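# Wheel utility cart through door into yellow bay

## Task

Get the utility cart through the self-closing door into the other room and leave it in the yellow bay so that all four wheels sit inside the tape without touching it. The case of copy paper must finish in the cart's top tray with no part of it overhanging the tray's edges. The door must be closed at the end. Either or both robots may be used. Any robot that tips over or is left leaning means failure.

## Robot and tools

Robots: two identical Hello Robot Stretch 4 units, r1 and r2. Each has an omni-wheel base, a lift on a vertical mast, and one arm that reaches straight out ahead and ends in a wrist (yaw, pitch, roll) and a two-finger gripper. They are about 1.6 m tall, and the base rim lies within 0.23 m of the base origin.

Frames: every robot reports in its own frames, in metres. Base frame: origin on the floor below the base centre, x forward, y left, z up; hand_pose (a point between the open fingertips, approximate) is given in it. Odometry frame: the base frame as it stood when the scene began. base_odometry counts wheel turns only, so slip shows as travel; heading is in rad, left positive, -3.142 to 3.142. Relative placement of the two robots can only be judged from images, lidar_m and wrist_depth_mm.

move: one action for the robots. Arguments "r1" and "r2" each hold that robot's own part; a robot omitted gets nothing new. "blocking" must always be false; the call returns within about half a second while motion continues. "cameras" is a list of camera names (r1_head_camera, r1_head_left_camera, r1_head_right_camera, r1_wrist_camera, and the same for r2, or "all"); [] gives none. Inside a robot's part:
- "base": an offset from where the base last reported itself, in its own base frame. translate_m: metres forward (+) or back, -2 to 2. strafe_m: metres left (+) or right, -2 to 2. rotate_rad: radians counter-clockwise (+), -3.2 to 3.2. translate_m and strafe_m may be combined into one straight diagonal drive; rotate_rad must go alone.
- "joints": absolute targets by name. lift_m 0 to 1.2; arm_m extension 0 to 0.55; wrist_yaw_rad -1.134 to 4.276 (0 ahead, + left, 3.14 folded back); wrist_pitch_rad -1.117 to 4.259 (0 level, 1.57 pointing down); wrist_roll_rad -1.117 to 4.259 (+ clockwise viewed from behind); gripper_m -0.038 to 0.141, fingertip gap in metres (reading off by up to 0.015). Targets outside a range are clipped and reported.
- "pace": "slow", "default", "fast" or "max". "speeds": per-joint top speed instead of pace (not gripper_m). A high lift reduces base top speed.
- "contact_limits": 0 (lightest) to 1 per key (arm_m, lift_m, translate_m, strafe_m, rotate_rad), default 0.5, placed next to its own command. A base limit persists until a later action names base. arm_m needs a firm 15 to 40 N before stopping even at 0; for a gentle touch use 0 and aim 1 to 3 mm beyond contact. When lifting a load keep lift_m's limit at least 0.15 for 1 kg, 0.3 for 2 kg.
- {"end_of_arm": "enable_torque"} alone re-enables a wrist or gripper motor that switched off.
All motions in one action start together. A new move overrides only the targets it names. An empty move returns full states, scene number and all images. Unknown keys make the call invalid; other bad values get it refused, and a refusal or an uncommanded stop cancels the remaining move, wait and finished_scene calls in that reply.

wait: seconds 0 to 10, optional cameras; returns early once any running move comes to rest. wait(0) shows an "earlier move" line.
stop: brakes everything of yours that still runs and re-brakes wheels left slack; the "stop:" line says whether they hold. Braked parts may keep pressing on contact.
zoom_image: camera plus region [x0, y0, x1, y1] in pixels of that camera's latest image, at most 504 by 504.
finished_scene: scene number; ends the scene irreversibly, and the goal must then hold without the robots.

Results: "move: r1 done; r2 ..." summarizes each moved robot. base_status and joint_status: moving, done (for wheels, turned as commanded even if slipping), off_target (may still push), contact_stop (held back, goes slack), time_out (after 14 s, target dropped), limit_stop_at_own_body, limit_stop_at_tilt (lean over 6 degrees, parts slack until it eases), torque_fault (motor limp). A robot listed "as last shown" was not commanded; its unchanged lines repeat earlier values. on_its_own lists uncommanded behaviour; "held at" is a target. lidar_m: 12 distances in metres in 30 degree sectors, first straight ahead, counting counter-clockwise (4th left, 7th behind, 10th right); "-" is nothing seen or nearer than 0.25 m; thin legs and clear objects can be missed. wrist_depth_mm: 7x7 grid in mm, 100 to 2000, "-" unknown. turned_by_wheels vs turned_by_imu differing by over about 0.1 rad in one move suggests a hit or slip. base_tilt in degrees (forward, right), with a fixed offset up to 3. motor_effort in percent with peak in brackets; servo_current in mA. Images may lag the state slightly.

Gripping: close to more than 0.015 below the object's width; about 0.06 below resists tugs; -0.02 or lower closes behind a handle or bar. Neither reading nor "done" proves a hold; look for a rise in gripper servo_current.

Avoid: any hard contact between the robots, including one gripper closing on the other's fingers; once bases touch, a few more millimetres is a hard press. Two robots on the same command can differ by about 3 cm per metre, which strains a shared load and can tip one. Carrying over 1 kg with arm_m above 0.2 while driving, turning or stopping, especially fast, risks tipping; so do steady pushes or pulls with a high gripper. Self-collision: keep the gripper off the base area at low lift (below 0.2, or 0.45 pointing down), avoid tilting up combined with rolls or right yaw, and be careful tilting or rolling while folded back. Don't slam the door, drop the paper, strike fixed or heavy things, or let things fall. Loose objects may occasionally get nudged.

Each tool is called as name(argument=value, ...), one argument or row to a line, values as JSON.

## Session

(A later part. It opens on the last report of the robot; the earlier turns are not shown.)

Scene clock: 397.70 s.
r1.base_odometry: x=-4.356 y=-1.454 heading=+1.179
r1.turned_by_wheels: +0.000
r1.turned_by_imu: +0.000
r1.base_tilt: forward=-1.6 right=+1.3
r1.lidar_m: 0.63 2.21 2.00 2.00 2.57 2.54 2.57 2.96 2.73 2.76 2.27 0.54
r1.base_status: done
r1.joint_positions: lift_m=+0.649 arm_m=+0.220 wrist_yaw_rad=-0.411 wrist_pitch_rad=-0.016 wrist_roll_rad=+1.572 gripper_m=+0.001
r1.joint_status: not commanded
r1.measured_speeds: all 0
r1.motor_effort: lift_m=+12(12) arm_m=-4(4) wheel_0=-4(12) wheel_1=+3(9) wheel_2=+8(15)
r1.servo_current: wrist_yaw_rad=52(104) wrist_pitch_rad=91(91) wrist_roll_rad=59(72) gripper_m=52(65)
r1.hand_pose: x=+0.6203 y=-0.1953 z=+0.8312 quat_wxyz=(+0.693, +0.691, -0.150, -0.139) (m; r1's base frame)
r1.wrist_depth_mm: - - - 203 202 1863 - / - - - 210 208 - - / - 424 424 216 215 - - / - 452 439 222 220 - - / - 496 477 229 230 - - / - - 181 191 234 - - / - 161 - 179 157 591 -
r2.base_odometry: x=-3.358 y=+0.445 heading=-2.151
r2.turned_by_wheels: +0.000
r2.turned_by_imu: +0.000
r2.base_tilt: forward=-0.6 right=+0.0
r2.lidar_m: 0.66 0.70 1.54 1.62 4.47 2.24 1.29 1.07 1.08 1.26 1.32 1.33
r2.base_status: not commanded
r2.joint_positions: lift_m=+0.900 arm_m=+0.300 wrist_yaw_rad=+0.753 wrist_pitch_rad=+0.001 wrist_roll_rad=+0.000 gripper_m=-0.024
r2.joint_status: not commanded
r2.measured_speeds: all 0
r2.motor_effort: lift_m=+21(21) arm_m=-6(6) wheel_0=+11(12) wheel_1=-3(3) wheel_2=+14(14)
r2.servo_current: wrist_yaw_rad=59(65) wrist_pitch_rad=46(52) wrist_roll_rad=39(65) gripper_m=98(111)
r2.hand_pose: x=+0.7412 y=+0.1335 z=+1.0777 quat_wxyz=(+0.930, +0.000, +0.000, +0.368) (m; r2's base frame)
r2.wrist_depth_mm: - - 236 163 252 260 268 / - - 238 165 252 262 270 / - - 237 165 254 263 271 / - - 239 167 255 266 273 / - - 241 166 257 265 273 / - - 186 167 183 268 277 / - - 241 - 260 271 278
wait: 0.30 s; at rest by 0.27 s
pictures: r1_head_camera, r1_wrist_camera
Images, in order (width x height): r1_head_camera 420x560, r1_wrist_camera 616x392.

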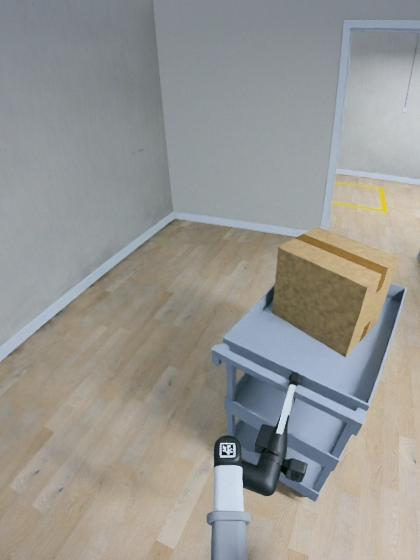

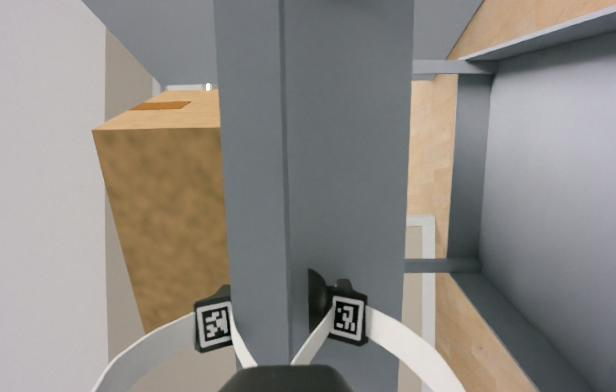

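move(
  blocking=false,
  r1={"joints":{"gripper_m":0.12}},
)

wait(
  seconds=3,
)

move(
  blocking=false,
  r1={"base":{"translate_m":-0.09,"strafe_m":0.05},"pace":"slow"},
)

wait(
  seconds=3,
)

move(
  blocking=false,
  r1={"base":{"translate_m":0.04,"strafe_m":0.04},"joints":{"wrist_yaw_rad":-0.6,"wrist_pitch_rad":0,"wrist_roll_rad":1.571,"lift_m":0.648},"pace":"slow"},
)

wait(
  seconds=3,
)

wait(
  seconds=0.3,
  cameras=["r1_head_camera","r1_wrist_camera"],
)

Scene clock: 417.73 s.
move: r1 moving
r1.base_odometry: x=-4.356 y=-1.454 heading=+1.179
r1.turned_by_wheels: +0.000
r1.turned_by_imu: +0.000
r1.base_tilt: forward=-1.6 right=+1.3
r1.lidar_m: 0.59 2.21 2.01 1.99 2.54 2.54 2.58 2.96 2.72 2.75 2.27 0.55
r1.base_status: not commanded
r1.joint_positions: lift_m=+0.649 arm_m=+0.220 wrist_yaw_rad=-0.413 wrist_pitch_rad=-0.016 wrist_roll_rad=+1.572 gripper_m=+0.019
r1.joint_status: gripper_m moving
r1.measured_speeds: translate_m=+0.000 strafe_m=+0.000 rotate_rad=+0.000 lift_m=+0.000 arm_m=+0.000 wrist_yaw_rad=-0.018 wrist_pitch_rad=+0.000 wrist_roll_rad=+0.000
r1.motor_effort: lift_m=+12(12) arm_m=-4(4) wheel_0=-1(4) wheel_1=+3(4) wheel_2=+6(8)
r1.servo_current: wrist_yaw_rad=46(85) wrist_pitch_rad=85(91) wrist_roll_rad=52(72) gripper_m=85(85)
r1.hand_pose: x=+0.6199 y=-0.1958 z=+0.8312 quat_wxyz=(+0.693, +0.691, -0.150, -0.140) (m; r1's base frame)
r1.wrist_depth_mm: - - - 204 204 1808 - / - - - 211 211 - - / - 427 427 218 217 - - / - 455 439 225 224 - - / - 484 469 233 233 - - / - - 188 212 188 - - / - 163 - 180 180 569 -
r2: as last shown
r2.base_tilt: forward=-0.6 right=+0.1
r2.lidar_m: 0.70 0.70 1.52 1.62 4.48 2.21 1.27 1.08 1.07 1.27 1.35 1.33
r2.servo_current: wrist_yaw_rad=46(59) wrist_pitch_rad=33(46) wrist_roll_rad=46(59) gripper_m=104(111)
r2.wrist_depth_mm: - - 236 163 251 260 268 / - - 237 165 253 262 270 / - - 239 165 255 263 271 / - - 239 167 255 264 272 / - - 241 166 257 266 273 / - - 186 167 183 268 274 / - - 242 - 260 271 277
pictures: none

Scene clock: 419.27 s.
earlier move: r1 done
r1.base_odometry: x=-4.356 y=-1.454 heading=+1.179
r1.turned_by_wheels: +0.000
r1.turned_by_imu: +0.000
r1.base_tilt: forward=-1.6 right=+1.3
r1.lidar_m: 0.62 2.19 1.99 1.98 2.56 2.53 2.59 2.96 2.72 2.78 2.28 0.55
r1.base_status: not commanded
r1.joint_positions: lift_m=+0.649 arm_m=+0.220 wrist_yaw_rad=-0.417 wrist_pitch_rad=-0.008 wrist_roll_rad=+1.572 gripper_m=+0.120
r1.joint_status: all done
r1.measured_speeds: all 0
r1.motor_effort: lift_m=+12(12) arm_m=+4(4) wheel_0=-1(4) wheel_1=+3(4) wheel_2=+4(8)
r1.servo_current: wrist_yaw_rad=39(85) wrist_pitch_rad=59(91) wrist_roll_rad=46(72) gripper_m=39(98)
r1.hand_pose: x=+0.6191 y=-0.1968 z=+0.8291 quat_wxyz=(+0.692, +0.691, -0.149, -0.144) (m; r1's base frame)
r1.wrist_depth_mm: - - - 210 212 1708 - / - - 591 215 216 - - / - 427 418 223 224 - - / - 442 433 229 232 - - / - 484 466 235 236 - - / - 512 189 240 189 - - / - - 539 158 250 539 -
r2.base_odometry: x=-3.358 y=+0.445 heading=-2.151
r2.turned_by_wheels: +0.000
r2.turned_by_imu: +0.000
r2.base_tilt: forward=-0.7 right=+0.1
r2.lidar_m: 0.67 0.72 1.54 1.59 4.46 2.27 1.27 1.07 1.08 1.29 1.34 1.34
r2.base_status: not commanded
r2.joint_positions: lift_m=+0.900 arm_m=+0.300 wrist_yaw_rad=+0.753 wrist_pitch_rad=+0.001 wrist_roll_rad=+0.000 gripper_m=-0.024
r2.joint_status: not commanded
r2.measured_speeds: all 0
r2.motor_effort: lift_m=+21(21) arm_m=-6(6) wheel_0=+11(12) wheel_1=-3(3) wheel_2=+13(14)
r2.servo_current: wrist_yaw_rad=59(59) wrist_pitch_rad=39(46) wrist_roll_rad=39(59) gripper_m=104(111)
r2.hand_pose: x=+0.7412 y=+0.1335 z=+1.0777 quat_wxyz=(+0.930, +0.000, +0.000, +0.368) (m; r2's base frame)
r2.wrist_depth_mm: - - 236 163 252 260 268 / - - 238 165 253 263 268 / - - 237 164 255 264 271 / - - 240 167 256 265 272 / - - 241 166 256 266 273 / - - 186 167 183 268 276 / - - 242 - 260 271 278
wait: 1.53 of 3 s (r1 has come to rest)
pictures: none

Scene clock: 419.77 s.
move: r1 moving
r1.base_odometry: x=-4.368 y=-1.463 heading=+1.179
r1.turned_by_wheels: +0.000
r1.turned_by_imu: +0.000
r1.base_tilt: forward=-1.6 right=+1.3
r1.lidar_m: 0.64 2.16 2.00 2.00 2.52 2.52 2.57 2.96 2.73 2.75 2.29 0.56
r1.base_status: translate_m moving; strafe_m moving
r1.joint_positions: lift_m=+0.648 arm_m=+0.220 wrist_yaw_rad=-0.417 wrist_pitch_rad=+0.000 wrist_roll_rad=+1.572 gripper_m=+0.120
r1.joint_status: not commanded
r1.measured_speeds: translate_m=-0.048 strafe_m=+0.027 rotate_rad=+0.000 lift_m=+0.000 arm_m=+0.000 wrist_yaw_rad=+0.000 wrist_pitch_rad=+0.000 wrist_roll_rad=+0.000
r1.motor_effort: lift_m=+14(14) arm_m=+4(4) wheel_0=-8(8) wheel_1=-1(3) wheel_2=+5(7)
r1.servo_current: wrist_yaw_rad=39(59) wrist_pitch_rad=46(59) wrist_roll_rad=46(52) gripper_m=46(46)
r1.hand_pose: x=+0.6191 y=-0.1968 z=+0.8266 quat_wxyz=(+0.691, +0.692, -0.147, -0.146) (m; r1's base frame)
r1.wrist_depth_mm: - - 219 221 232 1537 - / - - 227 228 - - - / - 449 175 234 - - - / - 449 207 240 - - - / - 480 466 247 - - - / - 496 187 255 198 196 - / - - - 147 - - -
r2: as last shown
r2.base_tilt: forward=-0.7 right=+0.0
r2.lidar_m: 0.70 0.72 1.54 1.60 4.48 2.26 1.28 1.07 1.08 1.26 1.34 1.34
r2.servo_current: wrist_yaw_rad=39(59) wrist_pitch_rad=39(46) wrist_roll_rad=46(65) gripper_m=111(111)
r2.wrist_depth_mm: - - 236 163 252 259 268 / - - 238 165 253 262 270 / - - 238 165 253 264 272 / - - 239 167 256 265 273 / - - 241 166 256 266 273 / - - 186 167 183 267 277 / - - 241 - 260 270 278
pictures: none

Scene clock: 421.47 s.
earlier move: r1 done
r1.base_odometry: x=-4.437 y=-1.518 heading=+1.179
r1.turned_by_wheels: +0.000
r1.turned_by_imu: +0.000
r1.base_tilt: forward=-1.5 right=+1.2
r1.lidar_m: 0.68 2.17 1.97 1.98 2.54 2.43 2.48 2.99 2.75 2.78 2.37 0.66
r1.base_status: done
r1.joint_positions: lift_m=+0.648 arm_m=+0.220 wrist_yaw_rad=-0.417 wrist_pitch_rad=+0.000 wrist_roll_rad=+1.572 gripper_m=+0.120
r1.joint_status: not commanded
r1.measured_speeds: all 0
r1.motor_effort: lift_m=+14(14) arm_m=+4(4) wheel_0=-3(9) wheel_1=-3(5) wheel_2=+3(8)
r1.servo_current: wrist_yaw_rad=46(72) wrist_pitch_rad=46(59) wrist_roll_rad=46(65) gripper_m=46(52)
r1.hand_pose: x=+0.6191 y=-0.1968 z=+0.8266 quat_wxyz=(+0.691, +0.692, -0.147, -0.146) (m; r1's base frame)
r1.wrist_depth_mm: - - - 304 315 317 317 / - - - 314 - - - / - 691 521 324 - - - / - 554 535 330 - - - / - - 564 340 - - - / - 597 287 349 211 196 - / - - - 144 - - -
r2.base_odometry: x=-3.358 y=+0.445 heading=-2.151
r2.turned_by_wheels: +0.000
r2.turned_by_imu: +0.000
r2.base_tilt: forward=-0.6 right=+0.1
r2.lidar_m: 0.69 0.71 1.55 1.58 4.47 2.25 1.28 1.08 1.06 1.26 1.34 1.36
r2.base_status: not commanded
r2.joint_positions: lift_m=+0.900 arm_m=+0.300 wrist_yaw_rad=+0.753 wrist_pitch_rad=+0.001 wrist_roll_rad=+0.000 gripper_m=-0.024
r2.joint_status: not commanded
r2.measured_speeds: all 0
r2.motor_effort: lift_m=+21(21) arm_m=-6(6) wheel_0=+12(12) wheel_1=-2(3) wheel_2=+13(14)
r2.servo_current: wrist_yaw_rad=52(59) wrist_pitch_rad=46(46) wrist_roll_rad=39(65) gripper_m=98(111)
r2.hand_pose: x=+0.7412 y=+0.1335 z=+1.0777 quat_wxyz=(+0.930, +0.000, +0.000, +0.368) (m; r2's base frame)
r2.wrist_depth_mm: - - 236 163 252 259 270 / - - 237 165 253 262 268 / - - 237 164 255 263 270 / - - 239 167 256 266 273 / - - 240 166 256 266 274 / - - 186 167 183 268 274 / - - 242 - 262 270 278
wait: 1.70 of 3 s (r1 has come to rest)
pictures: none

Scene clock: 421.97 s.
move: r1 moving
r1.base_odometry: x=-4.442 y=-1.507 heading=+1.178
r1.turned_by_wheels: +0.000
r1.turned_by_imu: +0.000
r1.base_tilt: forward=-1.6 right=+1.3
r1.lidar_m: 0.68 2.15 1.95 1.98 2.54 2.45 2.48 3.00 2.76 2.80 2.37 0.63
r1.base_status: translate_m moving; strafe_m moving
r1.joint_positions: lift_m=+0.648 arm_m=+0.220 wrist_yaw_rad=-0.597 wrist_pitch_rad=+0.000 wrist_roll_rad=+1.572 gripper_m=+0.120
r1.joint_status: lift_m moving; wrist_yaw_rad moving; wrist_pitch_rad moving; wrist_roll_rad moving
r1.measured_speeds: translate_m=+0.035 strafe_m=+0.035 rotate_rad=-0.001 lift_m=+0.000 arm_m=+0.000 wrist_yaw_rad=-0.026 wrist_pitch_rad=+0.000 wrist_roll_rad=+0.000
r1.motor_effort: lift_m=+12(15) arm_m=+4(4) wheel_0=-4(7) wheel_1=+5(7) wheel_2=-5(6)
r1.servo_current: wrist_yaw_rad=33(78) wrist_pitch_rad=52(65) wrist_roll_rad=52(65) gripper_m=46(46)
r1.hand_pose: x=+0.5802 y=-0.2345 z=+0.8266 quat_wxyz=(+0.676, +0.676, -0.208, -0.208) (m; r1's base frame)
r1.wrist_depth_mm: - - - - - 1618 1138 / - - - - - 1661 1182 / - - - 351 370 359 364 / - - - 353 - - - / - 559 549 351 - - - / - 559 291 349 197 197 - / - 585 585 144 - - -
r2: as last shown
r2.lidar_m: 0.69 0.72 1.53 1.60 4.45 2.24 1.27 1.09 1.06 1.27 1.35 1.30
r2.motor_effort: lift_m=+21(21) arm_m=-6(6) wheel_0=+11(12) wheel_1=-2(3) wheel_2=+13(14)
r2.servo_current: wrist_yaw_rad=52(59) wrist_pitch_rad=39(46) wrist_roll_rad=46(59) gripper_m=98(104)
r2.wrist_depth_mm: - - 236 163 252 262 268 / - - 236 165 252 262 270 / - - 238 164 254 263 272 / - - 239 168 255 265 273 / - - 241 166 256 265 274 / - - 186 167 184 268 277 / - - 241 - 259 271 277
pictures: none

Scene clock: 423.23 s.
earlier move: r1 done
r1.base_odometry: x=-4.458 y=-1.466 heading=+1.178
r1.turned_by_wheels: +0.000
r1.turned_by_imu: +0.000
r1.base_tilt: forward=-1.6 right=+1.3
r1.lidar_m: 0.71 2.14 1.92 1.93 2.48 2.45 2.47 3.04 2.80 2.82 2.39 0.64
r1.base_status: done
r1.joint_positions: lift_m=+0.648 arm_m=+0.220 wrist_yaw_rad=-0.597 wrist_pitch_rad=+0.000 wrist_roll_rad=+1.572 gripper_m=+0.120
r1.joint_status: all done
r1.measured_speeds: all 0
r1.motor_effort: lift_m=+14(15) arm_m=+4(4) wheel_0=-4(8) wheel_1=+3(8) wheel_2=-2(6)
r1.servo_current: wrist_yaw_rad=52(78) wrist_pitch_rad=39(65) wrist_roll_rad=65(65) gripper_m=39(52)
r1.hand_pose: x=+0.5802 y=-0.2345 z=+0.8266 quat_wxyz=(+0.676, +0.676, -0.208, -0.208) (m; r1's base frame)
r1.wrist_depth_mm: - - - - - 1661 1138 / - - - 345 353 353 357 / - - - 343 - - - / - - 539 342 - - - / - 559 549 343 - - - / - 559 283 343 195 196 - / - 591 591 144 - - -
r2.base_odometry: x=-3.358 y=+0.445 heading=-2.151
r2.turned_by_wheels: +0.000
r2.turned_by_imu: +0.000
r2.base_tilt: forward=-0.6 right=+0.0
r2.lidar_m: 0.70 0.72 1.52 1.61 4.47 2.24 1.28 1.08 1.07 1.28 1.31 1.34
r2.base_status: not commanded
r2.joint_positions: lift_m=+0.900 arm_m=+0.300 wrist_yaw_rad=+0.753 wrist_pitch_rad=+0.001 wrist_roll_rad=+0.000 gripper_m=-0.024
r2.joint_status: not commanded
r2.measured_speeds: all 0
r2.motor_effort: lift_m=+21(21) arm_m=-6(6) wheel_0=+11(12) wheel_1=-2(3) wheel_2=+14(14)
r2.servo_current: wrist_yaw_rad=46(59) wrist_pitch_rad=39(46) wrist_roll_rad=46(59) gripper_m=98(111)
r2.hand_pose: x=+0.7412 y=+0.1335 z=+1.0777 quat_wxyz=(+0.930, +0.000, +0.000, +0.368) (m; r2's base frame)
r2.wrist_depth_mm: - - 236 163 252 260 268 / - - 238 165 253 260 270 / - - 238 165 254 263 271 / - - 239 167 256 266 273 / - - 241 167 256 266 274 / - - 186 167 184 268 276 / - - 242 - 260 271 278
wait: 1.27 of 3 s (r1 has come to rest)
pictures: none

Scene clock: 423.53 s.
r1.base_odometry: x=-4.458 y=-1.466 heading=+1.178
r1.turned_by_wheels: +0.000
r1.turned_by_imu: +0.000
r1.base_tilt: forward=-1.6 right=+1.2
r1.lidar_m: 0.70 2.14 1.93 1.92 2.49 2.46 2.50 3.03 2.80 2.82 2.36 0.64
r1.base_status: done
r1.joint_positions: lift_m=+0.648 arm_m=+0.220 wrist_yaw_rad=-0.597 wrist_pitch_rad=+0.000 wrist_roll_rad=+1.572 gripper_m=+0.120
r1.joint_status: all done
r1.measured_speeds: all 0
r1.motor_effort: lift_m=+14(15) arm_m=+3(4) wheel_0=-3(8) wheel_1=+3(8) wheel_2=-2(6)
r1.servo_current: wrist_yaw_rad=39(78) wrist_pitch_rad=33(65) wrist_roll_rad=52(65) gripper_m=46(52)
r1.hand_pose: x=+0.5802 y=-0.2345 z=+0.8266 quat_wxyz=(+0.676, +0.676, -0.208, -0.208) (m; r1's base frame)
r1.wrist_depth_mm: - - - - - 1661 1205 / - - - 343 351 353 355 / - - - 345 - - - / - - 544 343 - - - / - 559 554 343 - - - / - 559 283 347 194 196 - / - 591 597 145 - - -
r2.base_odometry: x=-3.358 y=+0.445 heading=-2.151
r2.turned_by_wheels: +0.000
r2.turned_by_imu: +0.000
r2.base_tilt: forward=-0.7 right=+0.0
r2.lidar_m: 0.70 0.71 1.53 1.61 4.47 2.28 1.27 1.08 1.08 1.27 1.34 1.34
r2.base_status: not commanded
r2.joint_positions: lift_m=+0.900 arm_m=+0.300 wrist_yaw_rad=+0.753 wrist_pitch_rad=+0.001 wrist_roll_rad=+0.000 gripper_m=-0.024
r2.joint_status: not commanded
r2.measured_speeds: all 0
r2.motor_effort: lift_m=+21(21) arm_m=-6(6) wheel_0=+11(12) wheel_1=-2(3) wheel_2=+13(14)
r2.servo_current: wrist_yaw_rad=52(59) wrist_pitch_rad=39(46) wrist_roll_rad=46(59) gripper_m=104(111)
r2.hand_pose: x=+0.7412 y=+0.1335 z=+1.0777 quat_wxyz=(+0.930, +0.000, +0.000, +0.368) (m; r2's base frame)
r2.wrist_depth_mm: - - 236 163 252 262 268 / - - 238 165 254 260 270 / - - 238 164 253 264 270 / - - 240 167 256 265 272 / - - 240 166 256 266 273 / - - 186 167 183 268 276 / - - 242 - 260 271 277
wait: 0.30 s; at rest by 0.27 s
pictures: r1_head_camera, r1_wrist_camera
Images, in order (width x height): r1_head_camera 420x560, r1_wrist_camera 616x392.

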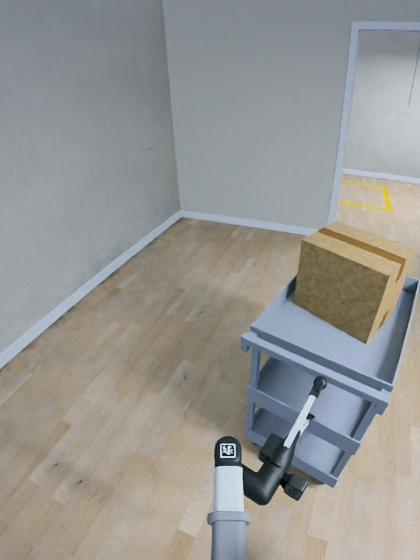

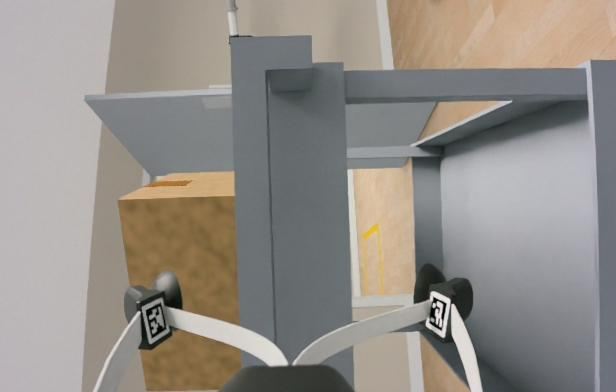

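move(
  blocking=false,
  r1={"base":{"translate_m":0.127,"strafe_m":-0.055},"pace":"slow"},
)

wait(
  seconds=4,
)

move(
  blocking=false,
  r1={"joints":{"gripper_m":-0.01}},
)

wait(
  seconds=3,
)

wait(
  seconds=0.3,
  cameras=["r1_head_camera","r1_wrist_camera"],
)

Scene clock: 435.77 s.
move: r1 moving
r1.base_odometry: x=-4.449 y=-1.457 heading=+1.179
r1.turned_by_wheels: +0.000
r1.turned_by_imu: +0.000
r1.base_tilt: forward=-1.6 right=+1.3
r1.lidar_m: 0.71 2.11 1.93 1.94 2.46 2.48 2.51 3.05 2.79 2.84 2.38 0.63
r1.base_status: translate_m moving; strafe_m moving
r1.joint_positions: lift_m=+0.648 arm_m=+0.220 wrist_yaw_rad=-0.597 wrist_pitch_rad=+0.000 wrist_roll_rad=+1.572 gripper_m=+0.120
r1.joint_status: not commanded
r1.measured_speeds: translate_m=+0.049 strafe_m=-0.022 rotate_rad=-0.002 lift_m=+0.000 arm_m=+0.000 wrist_yaw_rad=+0.000 wrist_pitch_rad=+0.000 wrist_roll_rad=+0.000
r1.motor_effort: lift_m=+14(14) arm_m=+4(4) wheel_0=+7(7) wheel_1=+5(5) wheel_2=-4(7)
r1.servo_current: wrist_yaw_rad=39(72) wrist_pitch_rad=39(46) wrist_roll_rad=33(52) gripper_m=39(52)
r1.hand_pose: x=+0.5802 y=-0.2345 z=+0.8266 quat_wxyz=(+0.676, +0.676, -0.208, -0.208) (m; r1's base frame)
r1.wrist_depth_mm: - - - - - 1661 1160 / - - - - 355 343 342 / - - - 334 - - - / - 615 535 332 - - - / - 549 539 334 - - - / - 549 273 332 195 196 - / - 574 574 145 - - -
r2: as last shown
r2.lidar_m: 0.68 0.71 1.54 1.59 4.48 2.26 1.27 1.08 1.07 1.26 1.34 1.34
r2.motor_effort: lift_m=+21(21) arm_m=-6(6) wheel_0=+12(12) wheel_1=-2(3) wheel_2=+14(14)
r2.servo_current: wrist_yaw_rad=52(59) wrist_pitch_rad=39(39) wrist_roll_rad=39(59) gripper_m=111(111)
r2.wrist_depth_mm: - - 236 163 252 260 268 / - - 236 165 253 262 270 / - - 239 165 254 264 271 / - - 239 167 255 265 273 / - - 241 166 257 265 274 / - - 186 167 183 267 274 / - - 242 - 259 270 278
pictures: none

Scene clock: 437.87 s.
earlier move: r1 done
r1.base_odometry: x=-4.359 y=-1.370 heading=+1.179
r1.turned_by_wheels: +0.000
r1.turned_by_imu: +0.000
r1.base_tilt: forward=-1.6 right=+1.3
r1.lidar_m: 0.57 2.11 1.92 1.95 2.48 2.61 2.63 3.02 2.78 2.80 2.28 0.48
r1.base_status: done
r1.joint_positions: lift_m=+0.648 arm_m=+0.220 wrist_yaw_rad=-0.599 wrist_pitch_rad=-0.001 wrist_roll_rad=+1.572 gripper_m=+0.120
r1.joint_status: not commanded
r1.measured_speeds: all 0
r1.motor_effort: lift_m=+14(14) arm_m=+4(4) wheel_0=+6(9) wheel_1=+4(6) wheel_2=-2(7)
r1.servo_current: wrist_yaw_rad=46(72) wrist_pitch_rad=46(52) wrist_roll_rad=46(65) gripper_m=33(52)
r1.hand_pose: x=+0.5797 y=-0.2349 z=+0.8268 quat_wxyz=(+0.675, +0.676, -0.209, -0.208) (m; r1's base frame)
r1.wrist_depth_mm: - - - 212 234 1708 1205 / - - 177 212 212 1708 - / - - 171 211 212 - - / - 418 162 211 211 - - / - 424 157 211 211 - - / - 200 151 211 197 196 - / - 455 151 147 211 - -
r2.base_odometry: x=-3.358 y=+0.445 heading=-2.151
r2.turned_by_wheels: +0.000
r2.turned_by_imu: +0.000
r2.base_tilt: forward=-0.6 right=+0.1
r2.lidar_m: 0.70 0.70 1.53 1.62 4.47 2.24 1.28 1.09 1.07 1.24 1.32 1.34
r2.base_status: not commanded
r2.joint_positions: lift_m=+0.900 arm_m=+0.300 wrist_yaw_rad=+0.753 wrist_pitch_rad=+0.001 wrist_roll_rad=+0.000 gripper_m=-0.024
r2.joint_status: not commanded
r2.measured_speeds: all 0
r2.motor_effort: lift_m=+21(21) arm_m=-6(6) wheel_0=+11(12) wheel_1=-2(3) wheel_2=+13(14)
r2.servo_current: wrist_yaw_rad=46(59) wrist_pitch_rad=39(46) wrist_roll_rad=52(59) gripper_m=104(117)
r2.hand_pose: x=+0.7412 y=+0.1335 z=+1.0777 quat_wxyz=(+0.930, +0.000, +0.000, +0.368) (m; r2's base frame)
r2.wrist_depth_mm: - - 236 163 252 262 270 / - - 238 165 253 260 268 / - - 238 164 254 262 271 / - - 239 167 255 265 273 / - - 240 166 257 266 274 / - - 185 167 183 268 277 / - - 241 - 260 270 278
wait: 2.10 of 4 s (r1 has come to rest)
pictures: none

Scene clock: 438.37 s.
move: r1 moving
r1.base_odometry: x=-4.359 y=-1.370 heading=+1.179
r1.turned_by_wheels: +0.000
r1.turned_by_imu: +0.000
r1.base_tilt: forward=-1.6 right=+1.3
r1.lidar_m: 0.57 2.11 1.93 1.95 2.49 2.61 2.63 3.02 2.79 2.83 2.27 0.51
r1.base_status: not commanded
r1.joint_positions: lift_m=+0.648 arm_m=+0.220 wrist_yaw_rad=-0.599 wrist_pitch_rad=-0.003 wrist_roll_rad=+1.572 gripper_m=+0.106
r1.joint_status: gripper_m moving
r1.measured_speeds: translate_m=+0.000 strafe_m=+0.000 rotate_rad=+0.000 lift_m=+0.000 arm_m=+0.000 wrist_yaw_rad=+0.000 wrist_pitch_rad=-0.003 wrist_roll_rad=+0.000
r1.motor_effort: lift_m=+14(14) arm_m=+4(4) wheel_0=+6(7) wheel_1=+4(4) wheel_2=-2(2)
r1.servo_current: wrist_yaw_rad=46(65) wrist_pitch_rad=39(46) wrist_roll_rad=46(59) gripper_m=85(85)
r1.hand_pose: x=+0.5797 y=-0.2349 z=+0.8273 quat_wxyz=(+0.676, +0.676, -0.210, -0.208) (m; r1's base frame)
r1.wrist_depth_mm: - - - 211 234 1708 1205 / - - 162 211 211 1756 - / - - 508 211 212 - - / - 413 152 211 211 - - / - 421 421 211 211 - - / - 209 151 210 200 - - / - 452 150 152 210 - -
r2: as last shown
r2.base_tilt: forward=-0.7 right=+0.1
r2.lidar_m: 0.72 0.71 1.52 1.59 4.48 2.24 1.29 1.09 1.07 1.27 1.35 1.33
r2.motor_effort: lift_m=+21(21) arm_m=-6(6) wheel_0=+11(12) wheel_1=-3(3) wheel_2=+13(14)
r2.servo_current: wrist_yaw_rad=46(52) wrist_pitch_rad=39(46) wrist_roll_rad=52(59) gripper_m=98(104)
r2.wrist_depth_mm: - - 236 163 251 260 268 / - - 237 165 253 262 268 / - - 238 165 254 264 271 / - - 239 168 256 266 272 / - - 241 167 256 265 273 / - - 185 167 182 267 277 / - - 242 - 260 271 278
pictures: none

Scene clock: 439.97 s.
earlier move: r1 done
r1.base_odometry: x=-4.359 y=-1.370 heading=+1.179
r1.turned_by_wheels: +0.000
r1.turned_by_imu: +0.000
r1.base_tilt: forward=-1.6 right=+1.3
r1.lidar_m: 0.57 2.10 1.94 1.93 2.47 2.60 2.65 3.03 2.77 2.82 2.29 0.51
r1.base_status: not commanded
r1.joint_positions: lift_m=+0.648 arm_m=+0.220 wrist_yaw_rad=-0.599 wrist_pitch_rad=+0.000 wrist_roll_rad=+1.572 gripper_m=-0.008
r1.joint_status: all done
r1.measured_speeds: all 0
r1.motor_effort: lift_m=+14(14) arm_m=+4(4) wheel_0=+3(7) wheel_1=+3(4) wheel_2=-1(2)
r1.servo_current: wrist_yaw_rad=46(65) wrist_pitch_rad=39(46) wrist_roll_rad=39(59) gripper_m=130(338)
r1.hand_pose: x=+0.5797 y=-0.2349 z=+0.8265 quat_wxyz=(+0.675, +0.676, -0.209, -0.209) (m; r1's base frame)
r1.wrist_depth_mm: - - 210 211 233 1661 1138 / - - 210 211 - 1708 - / - - 209 210 211 - - / - 410 158 211 211 - - / - 418 151 210 210 - - / - 427 - 211 196 165 - / - 171 149 209 209 166 -
r2.base_odometry: x=-3.358 y=+0.445 heading=-2.151
r2.turned_by_wheels: +0.000
r2.turned_by_imu: +0.000
r2.base_tilt: forward=-0.7 right=+0.1
r2.lidar_m: 0.72 0.73 1.52 1.61 4.45 2.24 1.30 1.08 1.09 1.26 1.33 1.34
r2.base_status: not commanded
r2.joint_positions: lift_m=+0.900 arm_m=+0.300 wrist_yaw_rad=+0.753 wrist_pitch_rad=+0.001 wrist_roll_rad=+0.000 gripper_m=-0.024
r2.joint_status: not commanded
r2.measured_speeds: all 0
r2.motor_effort: lift_m=+21(21) arm_m=-6(6) wheel_0=+11(12) wheel_1=-2(3) wheel_2=+14(14)
r2.servo_current: wrist_yaw_rad=39(59) wrist_pitch_rad=39(46) wrist_roll_rad=52(59) gripper_m=104(111)
r2.hand_pose: x=+0.7412 y=+0.1335 z=+1.0777 quat_wxyz=(+0.930, +0.000, +0.000, +0.368) (m; r2's base frame)
r2.wrist_depth_mm: - - 236 163 252 260 268 / - - 236 165 253 262 270 / - - 238 165 255 263 271 / - - 239 167 255 265 273 / - - 240 166 257 265 273 / - - 186 167 183 267 278 / - - 242 - 260 270 277
wait: 1.60 of 3 s (r1 has come to rest)
pictures: none

Scene clock: 440.27 s.
r1.base_odometry: x=-4.359 y=-1.370 heading=+1.179
r1.turned_by_wheels: +0.000
r1.turned_by_imu: +0.000
r1.base_tilt: forward=-1.6 right=+1.3
r1.lidar_m: 0.57 2.12 1.93 1.96 2.44 2.60 2.63 3.03 2.78 2.84 2.26 0.51
r1.base_status: not commanded
r1.joint_positions: lift_m=+0.648 arm_m=+0.220 wrist_yaw_rad=-0.599 wrist_pitch_rad=+0.000 wrist_roll_rad=+1.572 gripper_m=-0.008
r1.joint_status: all done
r1.measured_speeds: all 0
r1.motor_effort: lift_m=+14(14) arm_m=+4(4) wheel_0=+3(7) wheel_1=+2(4) wheel_2=-1(2)
r1.servo_current: wrist_yaw_rad=33(65) wrist_pitch_rad=39(46) wrist_roll_rad=39(59) gripper_m=137(338)
r1.hand_pose: x=+0.5797 y=-0.2349 z=+0.8265 quat_wxyz=(+0.675, +0.676, -0.209, -0.209) (m; r1's base frame)
r1.wrist_depth_mm: - - 211 211 233 1618 1182 / - - 211 210 - 1756 - / - - 209 210 211 - - / - 407 157 210 211 - - / - 421 151 209 211 - - / - 430 - 211 197 165 - / - 172 148 210 209 166 -
r2.base_odometry: x=-3.358 y=+0.445 heading=-2.151
r2.turned_by_wheels: +0.000
r2.turned_by_imu: +0.000
r2.base_tilt: forward=-0.7 right=+0.0
r2.lidar_m: 0.69 0.71 1.52 1.60 4.48 2.25 1.28 1.08 1.10 1.27 1.35 1.34
r2.base_status: not commanded
r2.joint_positions: lift_m=+0.900 arm_m=+0.300 wrist_yaw_rad=+0.753 wrist_pitch_rad=+0.001 wrist_roll_rad=+0.000 gripper_m=-0.024
r2.joint_status: not commanded
r2.measured_speeds: all 0
r2.motor_effort: lift_m=+21(21) arm_m=-6(6) wheel_0=+11(12) wheel_1=-3(3) wheel_2=+14(14)
r2.servo_current: wrist_yaw_rad=46(59) wrist_pitch_rad=46(46) wrist_roll_rad=46(59) gripper_m=104(111)
r2.hand_pose: x=+0.7412 y=+0.1335 z=+1.0777 quat_wxyz=(+0.930, +0.000, +0.000, +0.368) (m; r2's base frame)
r2.wrist_depth_mm: - - 236 163 251 260 268 / - - 237 165 254 260 268 / - - 238 164 254 264 271 / - - 238 167 255 264 273 / - - 241 167 256 266 273 / - - 185 167 183 268 276 / - - 241 - 260 270 277
wait: 0.30 s; at rest by 0.27 s
pictures: r1_head_camera, r1_wrist_camera
Images, in order (width x height): r1_head_camera 420x560, r1_wrist_camera 616x392.

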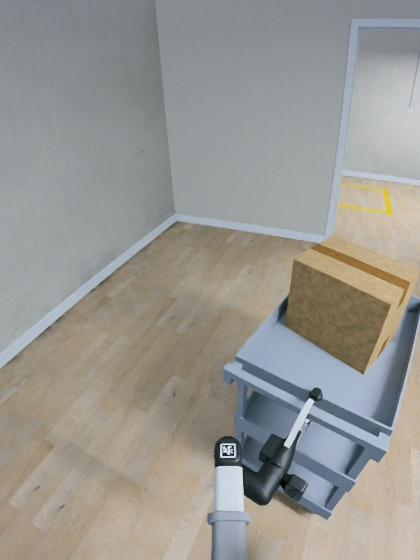

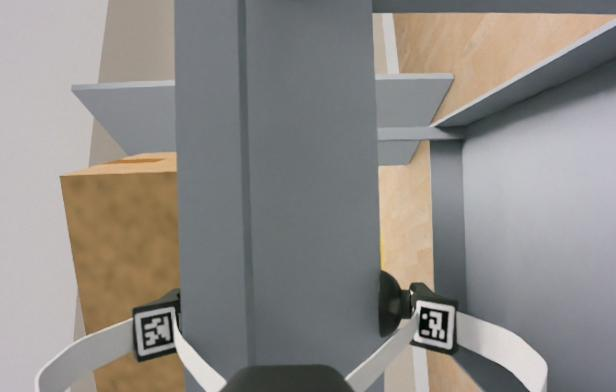

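move(
  blocking=false,
  r1={"base":{"translate_m":0.42,"strafe_m":-0.26},"pace":"slow"},
)

wait(
  seconds=8,
)

wait(
  seconds=0.3,
  cameras=["r1_head_camera","r1_wrist_camera"],
)

Scene clock: 448.47 s.
move: r1 moving
r1.base_odometry: x=-4.348 y=-1.362 heading=+1.179
r1.turned_by_wheels: +0.000
r1.turned_by_imu: +0.000
r1.base_tilt: forward=-1.6 right=+1.2
r1.lidar_m: 0.55 2.14 1.93 1.95 2.50 2.62 2.62 3.03 2.79 2.83 2.27 0.49
r1.base_status: translate_m moving; strafe_m moving
r1.joint_positions: lift_m=+0.648 arm_m=+0.220 wrist_yaw_rad=-0.603 wrist_pitch_rad=+0.000 wrist_roll_rad=+1.572 gripper_m=-0.008
r1.joint_status: not commanded
r1.measured_speeds: translate_m=+0.047 strafe_m=-0.029 rotate_rad=+0.002 lift_m=+0.000 arm_m=+0.000 wrist_yaw_rad=-0.009 wrist_pitch_rad=+0.000 wrist_roll_rad=+0.000
r1.motor_effort: lift_m=+14(14) arm_m=+4(4) wheel_0=+14(14) wheel_1=+0(3) wheel_2=-9(10)
r1.servo_current: wrist_yaw_rad=46(59) wrist_pitch_rad=46(46) wrist_roll_rad=59(65) gripper_m=98(137)
r1.hand_pose: x=+0.5788 y=-0.2356 z=+0.8265 quat_wxyz=(+0.675, +0.676, -0.210, -0.210) (m; r1's base frame)
r1.wrist_depth_mm: - - - 208 - 1661 1138 / - - 207 208 - 1756 - / - - 206 206 208 - - / - 404 168 206 208 - - / - 418 162 206 206 - - / - 424 156 205 197 166 - / - 168 138 204 175 154 -
r2: as last shown
r2.base_tilt: forward=-0.6 right=+0.1
r2.lidar_m: 0.71 0.69 1.53 1.60 4.45 2.26 1.28 1.09 1.10 1.26 1.34 1.33
r2.motor_effort: lift_m=+20(21) arm_m=-6(6) wheel_0=+11(12) wheel_1=-3(3) wheel_2=+14(14)
r2.servo_current: wrist_yaw_rad=46(59) wrist_pitch_rad=33(46) wrist_roll_rad=52(52) gripper_m=98(111)
r2.wrist_depth_mm: - - 236 163 252 260 270 / - - 237 165 254 260 270 / - - 237 164 253 264 271 / - - 240 168 255 266 272 / - - 240 166 257 266 273 / - - 186 167 183 268 276 / - - 242 - 260 270 278
pictures: none

Scene clock: 454.07 s.
earlier move: r1 done
r1.base_odometry: x=-3.959 y=-1.081 heading=+1.179
r1.turned_by_wheels: +0.000
r1.turned_by_imu: +0.002
r1.base_tilt: forward=-1.6 right=+1.3
r1.lidar_m: 0.60 2.21 2.02 2.04 2.57 3.09 3.13 2.95 2.70 1.92 0.60 0.43
r1.base_status: done
r1.joint_positions: lift_m=+0.648 arm_m=+0.220 wrist_yaw_rad=-0.601 wrist_pitch_rad=+0.000 wrist_roll_rad=+1.572 gripper_m=-0.008
r1.joint_status: not commanded
r1.measured_speeds: all 0
r1.motor_effort: lift_m=+14(14) arm_m=+3(4) wheel_0=+7(15) wheel_1=-1(5) wheel_2=+0(10)
r1.servo_current: wrist_yaw_rad=65(72) wrist_pitch_rad=39(52) wrist_roll_rad=39(72) gripper_m=104(137)
r1.hand_pose: x=+0.5793 y=-0.2352 z=+0.8265 quat_wxyz=(+0.675, +0.676, -0.209, -0.209) (m; r1's base frame)
r1.wrist_depth_mm: 364 - 144 146 144 - - / 366 362 152 158 158 - - / - 384 109 172 169 - - / - 449 118 188 192 - - / - - - 206 216 - - / - - - 230 195 517 - / - 167 178 252 250 1661 -
r2.base_odometry: x=-3.358 y=+0.445 heading=-2.151
r2.turned_by_wheels: +0.000
r2.turned_by_imu: +0.001
r2.base_tilt: forward=-0.7 right=+0.1
r2.lidar_m: 0.72 0.71 1.14 1.59 4.48 2.27 1.30 1.09 1.09 1.28 1.35 1.33
r2.base_status: not commanded
r2.joint_positions: lift_m=+0.900 arm_m=+0.300 wrist_yaw_rad=+0.753 wrist_pitch_rad=+0.001 wrist_roll_rad=+0.000 gripper_m=-0.024
r2.joint_status: not commanded
r2.measured_speeds: all 0
r2.motor_effort: lift_m=+21(21) arm_m=-6(6) wheel_0=+11(12) wheel_1=-3(3) wheel_2=+13(14)
r2.servo_current: wrist_yaw_rad=52(59) wrist_pitch_rad=46(46) wrist_roll_rad=46(65) gripper_m=104(111)
r2.hand_pose: x=+0.7412 y=+0.1335 z=+1.0777 quat_wxyz=(+0.930, +0.000, +0.000, +0.368) (m; r2's base frame)
r2.wrist_depth_mm: - - 236 163 251 260 270 / - - 237 165 253 260 270 / - - 238 165 254 263 272 / - - 240 167 255 264 273 / 976 - 241 166 256 266 273 / 976 - 186 167 183 266 276 / 1336 - 242 - 260 271 277
wait: 5.60 of 8 s (r1 has come to rest)
pictures: none

Scene clock: 454.37 s.
r1.base_odometry: x=-3.959 y=-1.081 heading=+1.179
r1.turned_by_wheels: +0.000
r1.turned_by_imu: +0.000
r1.base_tilt: forward=-1.6 right=+1.3
r1.lidar_m: 0.62 2.19 2.02 2.05 2.55 3.08 3.10 2.94 2.71 1.93 0.63 0.43
r1.base_status: done
r1.joint_positions: lift_m=+0.648 arm_m=+0.220 wrist_yaw_rad=-0.601 wrist_pitch_rad=+0.000 wrist_roll_rad=+1.572 gripper_m=-0.008
r1.joint_status: not commanded
r1.measured_speeds: all 0
r1.motor_effort: lift_m=+14(14) arm_m=+4(4) wheel_0=+7(15) wheel_1=-1(5) wheel_2=+0(10)
r1.servo_current: wrist_yaw_rad=46(72) wrist_pitch_rad=52(52) wrist_roll_rad=59(72) gripper_m=98(137)
r1.hand_pose: x=+0.5793 y=-0.2352 z=+0.8265 quat_wxyz=(+0.675, +0.676, -0.209, -0.209) (m; r1's base frame)
r1.wrist_depth_mm: 364 - 144 146 144 - - / 364 357 152 158 158 - - / - 384 109 171 169 - - / - 449 117 187 191 - - / - - - 208 216 - - / - - - 230 195 512 - / - 167 178 254 249 1708 -
r2.base_odometry: x=-3.358 y=+0.445 heading=-2.151
r2.turned_by_wheels: +0.000
r2.turned_by_imu: +0.000
r2.base_tilt: forward=-0.7 right=+0.1
r2.lidar_m: 0.68 0.69 1.13 1.58 4.45 2.24 1.30 1.08 1.09 1.28 1.34 1.34
r2.base_status: not commanded
r2.joint_positions: lift_m=+0.900 arm_m=+0.300 wrist_yaw_rad=+0.753 wrist_pitch_rad=+0.001 wrist_roll_rad=+0.000 gripper_m=-0.024
r2.joint_status: not commanded
r2.measured_speeds: all 0
r2.motor_effort: lift_m=+21(21) arm_m=-6(6) wheel_0=+11(12) wheel_1=-3(3) wheel_2=+14(14)
r2.servo_current: wrist_yaw_rad=52(59) wrist_pitch_rad=39(46) wrist_roll_rad=59(65) gripper_m=98(111)
r2.hand_pose: x=+0.7412 y=+0.1335 z=+1.0777 quat_wxyz=(+0.930, +0.000, +0.000, +0.368) (m; r2's base frame)
r2.wrist_depth_mm: - - 236 163 251 259 270 / - - 238 165 254 262 270 / - - 238 165 254 263 272 / - - 239 167 256 265 272 / 976 - 240 166 257 266 274 / 976 - 186 167 183 267 276 / 1366 - 242 - 262 270 276
wait: 0.30 s; at rest by 0.27 s
pictures: r1_head_camera, r1_wrist_camera
Images, in order (width x height): r1_head_camera 420x560, r1_wrist_camera 616x392.

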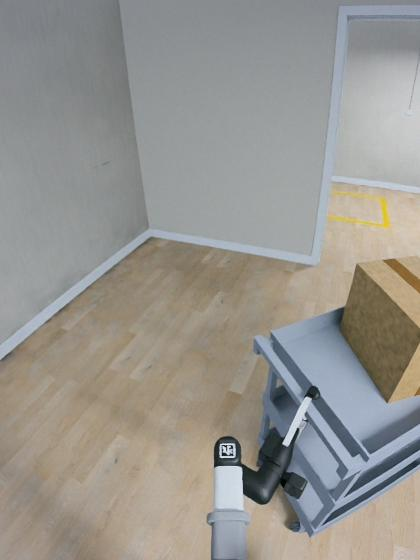

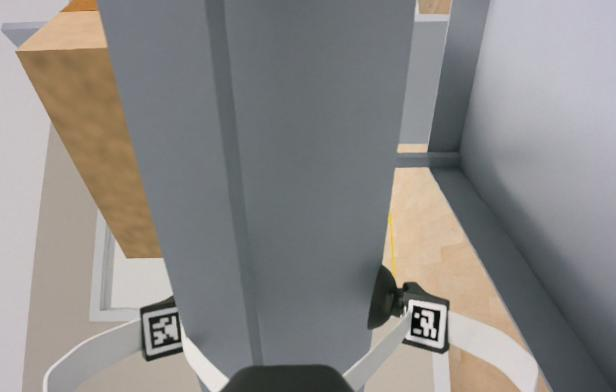

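move(
  blocking=false,
  r1={"base":{"translate_m":-0.36,"strafe_m":-0.37},"joints":{"wrist_yaw_rad":-0.42},"speeds":{"wrist_yaw_rad":0.1},"pace":"slow"},
)

wait(
  seconds=8,
)

wait(
  seconds=0.3,
  cameras=["r1_head_camera","r1_wrist_camera"],
)

Scene clock: 469.30 s.
move: r1 moving
r1.base_odometry: x=-3.954 y=-1.093 heading=+1.180
r1.turned_by_wheels: +0.001
r1.turned_by_imu: +0.001
r1.base_tilt: forward=-1.6 right=+1.3
r1.lidar_m: 0.64 2.20 2.01 2.06 2.59 3.07 3.13 2.92 2.70 1.91 0.64 0.44
r1.base_status: translate_m moving; strafe_m moving
r1.joint_positions: lift_m=+0.648 arm_m=+0.220 wrist_yaw_rad=-0.559 wrist_pitch_rad=+0.000 wrist_roll_rad=+1.572 gripper_m=-0.008
r1.joint_status: wrist_yaw_rad moving
r1.measured_speeds: translate_m=-0.035 strafe_m=-0.037 rotate_rad=+0.003 lift_m=+0.000 arm_m=+0.000 wrist_yaw_rad=+0.100 wrist_pitch_rad=+0.000 wrist_roll_rad=+0.000
r1.motor_effort: lift_m=+14(14) arm_m=+4(4) wheel_0=+8(12) wheel_1=-3(6) wheel_2=+5(6)
r1.servo_current: wrist_yaw_rad=52(78) wrist_pitch_rad=46(52) wrist_roll_rad=52(59) gripper_m=98(104)
r1.hand_pose: x=+0.5891 y=-0.2270 z=+0.8265 quat_wxyz=(+0.679, +0.680, -0.195, -0.195) (m; r1's base frame)
r1.wrist_depth_mm: 334 - 140 143 143 - - / 366 357 152 154 156 - - / - 389 121 169 170 - - / - 459 115 187 190 778 - / - - - 207 217 - - / - - 145 233 195 508 - / - 168 163 253 252 1661 -
r2: as last shown
r2.lidar_m: 0.69 0.72 1.15 1.59 4.44 2.25 1.29 1.09 1.08 1.29 1.34 1.34
r2.motor_effort: lift_m=+21(21) arm_m=-6(6) wheel_0=+11(12) wheel_1=-2(3) wheel_2=+13(14)
r2.servo_current: wrist_yaw_rad=52(52) wrist_pitch_rad=46(46) wrist_roll_rad=46(52) gripper_m=104(111)
r2.wrist_depth_mm: - - 236 163 251 260 268 / - - 237 165 252 262 270 / - - 238 164 254 264 271 / - - 238 168 255 264 272 / 991 - 241 166 257 266 274 / 960 - 186 167 183 267 276 / 1336 - 242 - 260 270 278
pictures: none

Scene clock: 475.20 s.
earlier move: r1 done
r1.base_odometry: x=-3.754 y=-1.555 heading=+1.179
r1.turned_by_wheels: -0.001
r1.turned_by_imu: -0.004
r1.base_tilt: forward=-1.6 right=+1.3
r1.lidar_m: 0.63 2.73 2.49 2.52 3.14 2.88 2.94 2.42 2.24 2.24 1.69 0.57
r1.base_status: done
r1.joint_positions: lift_m=+0.648 arm_m=+0.220 wrist_yaw_rad=-0.416 wrist_pitch_rad=-0.011 wrist_roll_rad=+1.572 gripper_m=-0.009
r1.joint_status: all done
r1.measured_speeds: all 0
r1.motor_effort: lift_m=+14(14) arm_m=-4(4) wheel_0=-1(15) wheel_1=-3(7) wheel_2=+4(11)
r1.servo_current: wrist_yaw_rad=46(78) wrist_pitch_rad=65(72) wrist_roll_rad=52(72) gripper_m=59(104)
r1.hand_pose: x=+0.6193 y=-0.1966 z=+0.8298 quat_wxyz=(+0.692, +0.691, -0.150, -0.142) (m; r1's base frame)
r1.wrist_depth_mm: - - - 218 219 225 1160 / - - - 222 220 - - / - - 512 225 225 - - / - 439 433 229 227 - - / - 462 455 231 232 - - / - 496 181 185 234 - - / - 155 508 177 154 - -
r2.base_odometry: x=-3.358 y=+0.445 heading=-2.151
r2.turned_by_wheels: +0.000
r2.turned_by_imu: +0.001
r2.base_tilt: forward=-0.6 right=+0.0
r2.lidar_m: 0.69 0.70 0.98 1.09 1.92 2.26 1.26 1.07 1.09 1.24 1.34 1.33
r2.base_status: not commanded
r2.joint_positions: lift_m=+0.900 arm_m=+0.300 wrist_yaw_rad=+0.753 wrist_pitch_rad=+0.001 wrist_roll_rad=+0.000 gripper_m=-0.024
r2.joint_status: not commanded
r2.measured_speeds: all 0
r2.motor_effort: lift_m=+21(21) arm_m=-6(6) wheel_0=+11(12) wheel_1=-3(3) wheel_2=+13(14)
r2.servo_current: wrist_yaw_rad=59(65) wrist_pitch_rad=46(52) wrist_roll_rad=59(65) gripper_m=91(111)
r2.hand_pose: x=+0.7412 y=+0.1335 z=+1.0777 quat_wxyz=(+0.930, +0.000, +0.000, +0.368) (m; r2's base frame)
r2.wrist_depth_mm: - - 237 163 252 260 267 / - - 237 165 253 262 271 / - - 237 165 254 264 272 / - - 239 167 256 266 273 / - - 240 166 257 266 274 / 1025 - 186 167 183 267 274 / - - 242 - 260 270 279
wait: 5.90 of 8 s (r1 has come to rest)
pictures: none

Scene clock: 475.50 s.
r1.base_odometry: x=-3.754 y=-1.555 heading=+1.179
r1.turned_by_wheels: +0.000
r1.turned_by_imu: +0.000
r1.base_tilt: forward=-1.6 right=+1.3
r1.lidar_m: 0.60 2.70 2.49 2.56 3.15 2.90 2.93 2.43 2.24 2.28 1.68 0.56
r1.base_status: done
r1.joint_positions: lift_m=+0.648 arm_m=+0.220 wrist_yaw_rad=-0.416 wrist_pitch_rad=-0.011 wrist_roll_rad=+1.572 gripper_m=-0.009
r1.joint_status: all done
r1.measured_speeds: all 0
r1.motor_effort: lift_m=+14(14) arm_m=-4(4) wheel_0=-1(15) wheel_1=-3(7) wheel_2=+4(11)
r1.servo_current: wrist_yaw_rad=52(78) wrist_pitch_rad=65(72) wrist_roll_rad=52(72) gripper_m=59(104)
r1.hand_pose: x=+0.6193 y=-0.1966 z=+0.8298 quat_wxyz=(+0.692, +0.691, -0.150, -0.142) (m; r1's base frame)
r1.wrist_depth_mm: - - - 219 219 224 1205 / - - - 221 220 - - / - - 512 225 225 - - / - 436 439 229 228 - - / - 462 455 232 232 - - / - 496 181 185 233 - - / - 155 512 176 154 - -
r2.base_odometry: x=-3.358 y=+0.445 heading=-2.151
r2.turned_by_wheels: +0.000
r2.turned_by_imu: +0.000
r2.base_tilt: forward=-0.7 right=+0.0
r2.lidar_m: 0.69 0.71 0.99 1.13 1.92 2.28 1.29 1.08 1.08 1.27 1.33 1.34
r2.base_status: not commanded
r2.joint_positions: lift_m=+0.900 arm_m=+0.300 wrist_yaw_rad=+0.753 wrist_pitch_rad=+0.001 wrist_roll_rad=+0.000 gripper_m=-0.024
r2.joint_status: not commanded
r2.measured_speeds: all 0
r2.motor_effort: lift_m=+21(21) arm_m=-6(6) wheel_0=+11(12) wheel_1=-2(3) wheel_2=+13(14)
r2.servo_current: wrist_yaw_rad=46(65) wrist_pitch_rad=39(52) wrist_roll_rad=52(65) gripper_m=104(111)
r2.hand_pose: x=+0.7412 y=+0.1335 z=+1.0777 quat_wxyz=(+0.930, +0.000, +0.000, +0.368) (m; r2's base frame)
r2.wrist_depth_mm: - - 236 163 251 260 268 / - - 236 165 253 260 270 / - - 238 165 254 263 271 / - - 239 167 255 265 273 / - - 241 167 256 265 274 / 1025 - 186 167 183 267 274 / - - 242 - 262 271 278
wait: 0.30 s; at rest by 0.27 s
pictures: r1_head_camera, r1_wrist_camera
Images, in order (width x height): r1_head_camera 420x560, r1_wrist_camera 616x392.

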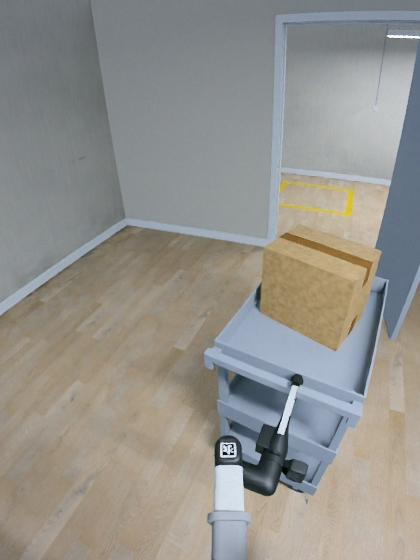

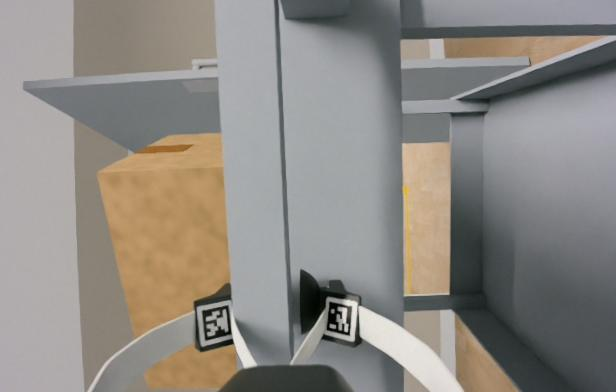

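move(
  blocking=false,
  r1={"base":{"translate_m":0.41,"strafe_m":-0.2},"pace":"slow"},
)

wait(
  seconds=8,
)

wait(
  seconds=0.3,
  cameras=["r1_head_camera","r1_wrist_camera"],
)

Scene clock: 483.47 s.
move: r1 moving
r1.base_odometry: x=-3.744 y=-1.546 heading=+1.180
r1.turned_by_wheels: +0.001
r1.turned_by_imu: +0.001
r1.base_tilt: forward=-1.6 right=+1.3
r1.lidar_m: 0.60 2.72 2.50 2.54 3.15 2.90 2.95 2.46 2.24 2.26 1.67 0.56
r1.base_status: translate_m moving; strafe_m moving
r1.joint_positions: lift_m=+0.648 arm_m=+0.220 wrist_yaw_rad=-0.417 wrist_pitch_rad=-0.011 wrist_roll_rad=+1.572 gripper_m=-0.009
r1.joint_status: not commanded
r1.measured_speeds: translate_m=+0.047 strafe_m=-0.023 rotate_rad=+0.005 lift_m=+0.000 arm_m=+0.000 wrist_yaw_rad=+0.000 wrist_pitch_rad=+0.000 wrist_roll_rad=+0.000
r1.motor_effort: lift_m=+14(14) arm_m=-1(4) wheel_0=+13(13) wheel_1=+6(6) wheel_2=-6(6)
r1.servo_current: wrist_yaw_rad=59(65) wrist_pitch_rad=59(65) wrist_roll_rad=46(59) gripper_m=52(59)
r1.hand_pose: x=+0.6191 y=-0.1968 z=+0.8298 quat_wxyz=(+0.692, +0.691, -0.150, -0.143) (m; r1's base frame)
r1.wrist_depth_mm: - - - 219 217 222 229 / - - - 220 220 1576 - / - - 469 223 223 - - / - 433 430 226 226 - - / - 459 452 229 229 - - / - 480 185 200 230 - - / - 152 496 174 175 - -
r2: as last shown
r2.lidar_m: 0.70 0.70 0.96 1.13 1.91 2.21 1.29 1.08 1.08 1.25 1.34 1.33
r2.motor_effort: lift_m=+21(21) arm_m=-6(6) wheel_0=+11(12) wheel_1=-3(3) wheel_2=+13(14)
r2.servo_current: wrist_yaw_rad=46(65) wrist_pitch_rad=46(46) wrist_roll_rad=52(59) gripper_m=104(104)
r2.wrist_depth_mm: - - 236 163 253 260 268 / - - 238 165 253 262 271 / - - 238 164 255 264 271 / - - 239 167 255 265 272 / - - 240 166 256 265 274 / 1008 - 186 167 183 268 276 / - - 242 - 260 270 278
pictures: none

Scene clock: 488.70 s.
earlier move: r1 done
r1.base_odometry: x=-3.413 y=-1.252 heading=+1.179
r1.turned_by_wheels: -0.002
r1.turned_by_imu: -0.007
r1.base_tilt: forward=-1.6 right=+1.2
r1.lidar_m: 0.61 2.73 2.52 2.56 3.20 3.36 3.41 2.38 2.20 1.53 1.34 0.52
r1.base_status: done
r1.joint_positions: lift_m=+0.648 arm_m=+0.220 wrist_yaw_rad=-0.427 wrist_pitch_rad=-0.011 wrist_roll_rad=+1.572 gripper_m=-0.009
r1.joint_status: not commanded
r1.measured_speeds: all 0
r1.motor_effort: lift_m=+14(14) arm_m=+4(4) wheel_0=+1(17) wheel_1=+1(7) wheel_2=-7(12)
r1.servo_current: wrist_yaw_rad=65(91) wrist_pitch_rad=65(72) wrist_roll_rad=59(78) gripper_m=52(59)
r1.hand_pose: x=+0.6172 y=-0.1990 z=+0.8298 quat_wxyz=(+0.692, +0.691, -0.154, -0.146) (m; r1's base frame)
r1.wrist_depth_mm: - - - 205 205 1863 1229 / - - - 210 210 - - / - 424 433 216 216 - - / - 442 436 221 220 - - / - 473 459 228 226 - - / - - 183 185 230 - - / - 151 178 173 156 564 -
r2.base_odometry: x=-3.358 y=+0.445 heading=-2.151
r2.turned_by_wheels: +0.000
r2.turned_by_imu: +0.001
r2.base_tilt: forward=-0.7 right=+0.0
r2.lidar_m: 0.70 0.72 0.83 1.28 4.47 2.24 1.27 1.07 1.10 1.26 1.33 1.33
r2.base_status: not commanded
r2.joint_positions: lift_m=+0.900 arm_m=+0.300 wrist_yaw_rad=+0.753 wrist_pitch_rad=+0.001 wrist_roll_rad=+0.000 gripper_m=-0.024
r2.joint_status: not commanded
r2.measured_speeds: all 0
r2.motor_effort: lift_m=+21(21) arm_m=-6(6) wheel_0=+11(12) wheel_1=-3(3) wheel_2=+13(14)
r2.servo_current: wrist_yaw_rad=46(65) wrist_pitch_rad=39(46) wrist_roll_rad=46(59) gripper_m=98(111)
r2.hand_pose: x=+0.7412 y=+0.1335 z=+1.0777 quat_wxyz=(+0.930, +0.000, +0.000, +0.368) (m; r2's base frame)
r2.wrist_depth_mm: - - 236 163 252 260 267 / - - 237 164 253 262 270 / - - 237 164 254 263 271 / - - 239 168 255 265 272 / 621 732 240 167 257 266 276 / 603 723 186 167 183 268 277 / 621 683 242 - 260 270 277
wait: 5.23 of 8 s (r1 has come to rest)
pictures: none

Scene clock: 489.00 s.
r1.base_odometry: x=-3.413 y=-1.252 heading=+1.179
r1.turned_by_wheels: +0.000
r1.turned_by_imu: +0.000
r1.base_tilt: forward=-1.6 right=+1.2
r1.lidar_m: 0.60 2.76 2.52 2.56 3.14 3.33 3.37 2.39 2.20 1.50 1.34 0.54
r1.base_status: done
r1.joint_positions: lift_m=+0.648 arm_m=+0.220 wrist_yaw_rad=-0.427 wrist_pitch_rad=-0.011 wrist_roll_rad=+1.572 gripper_m=-0.009
r1.joint_status: not commanded
r1.measured_speeds: all 0
r1.motor_effort: lift_m=+14(14) arm_m=+4(4) wheel_0=+1(17) wheel_1=+1(7) wheel_2=-7(12)
r1.servo_current: wrist_yaw_rad=46(91) wrist_pitch_rad=65(72) wrist_roll_rad=46(78) gripper_m=46(59)
r1.hand_pose: x=+0.6172 y=-0.1990 z=+0.8298 quat_wxyz=(+0.692, +0.691, -0.154, -0.146) (m; r1's base frame)
r1.wrist_depth_mm: - - - 204 205 1863 1255 / - - - 210 210 - - / - 421 436 216 215 - - / - 439 433 222 220 - - / - 469 459 227 227 - - / - - 182 185 229 - - / - 150 179 173 156 564 -
r2.base_odometry: x=-3.358 y=+0.445 heading=-2.151
r2.turned_by_wheels: +0.000
r2.turned_by_imu: +0.000
r2.base_tilt: forward=-0.6 right=+0.1
r2.lidar_m: 0.71 0.71 0.82 1.31 4.46 2.23 1.26 1.08 1.08 1.26 1.33 1.34
r2.base_status: not commanded
r2.joint_positions: lift_m=+0.900 arm_m=+0.300 wrist_yaw_rad=+0.753 wrist_pitch_rad=+0.001 wrist_roll_rad=+0.000 gripper_m=-0.024
r2.joint_status: not commanded
r2.measured_speeds: all 0
r2.motor_effort: lift_m=+21(21) arm_m=-6(6) wheel_0=+11(12) wheel_1=-2(3) wheel_2=+13(14)
r2.servo_current: wrist_yaw_rad=59(65) wrist_pitch_rad=33(46) wrist_roll_rad=52(59) gripper_m=111(111)
r2.hand_pose: x=+0.7412 y=+0.1335 z=+1.0777 quat_wxyz=(+0.930, +0.000, +0.000, +0.368) (m; r2's base frame)
r2.wrist_depth_mm: - - 236 163 252 260 268 / - - 237 165 254 262 268 / - - 238 165 255 263 271 / - - 239 168 256 266 271 / 627 732 241 166 256 264 273 / 603 732 186 167 183 270 273 / 615 676 242 - 260 271 279
wait: 0.30 s; at rest by 0.27 s
pictures: r1_head_camera, r1_wrist_camera
Images, in order (width x height): r1_head_camera 420x560, r1_wrist_camera 616x392.

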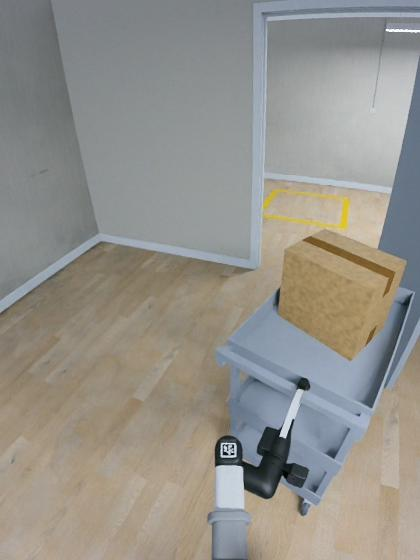

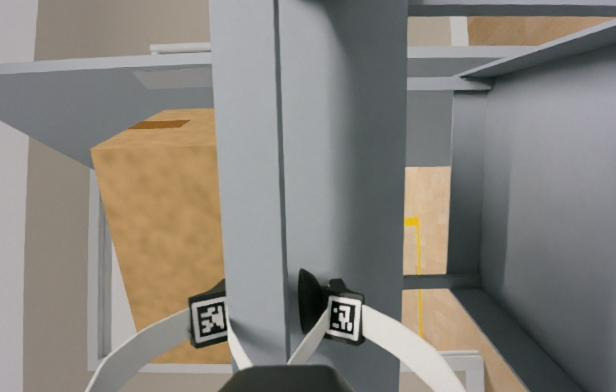

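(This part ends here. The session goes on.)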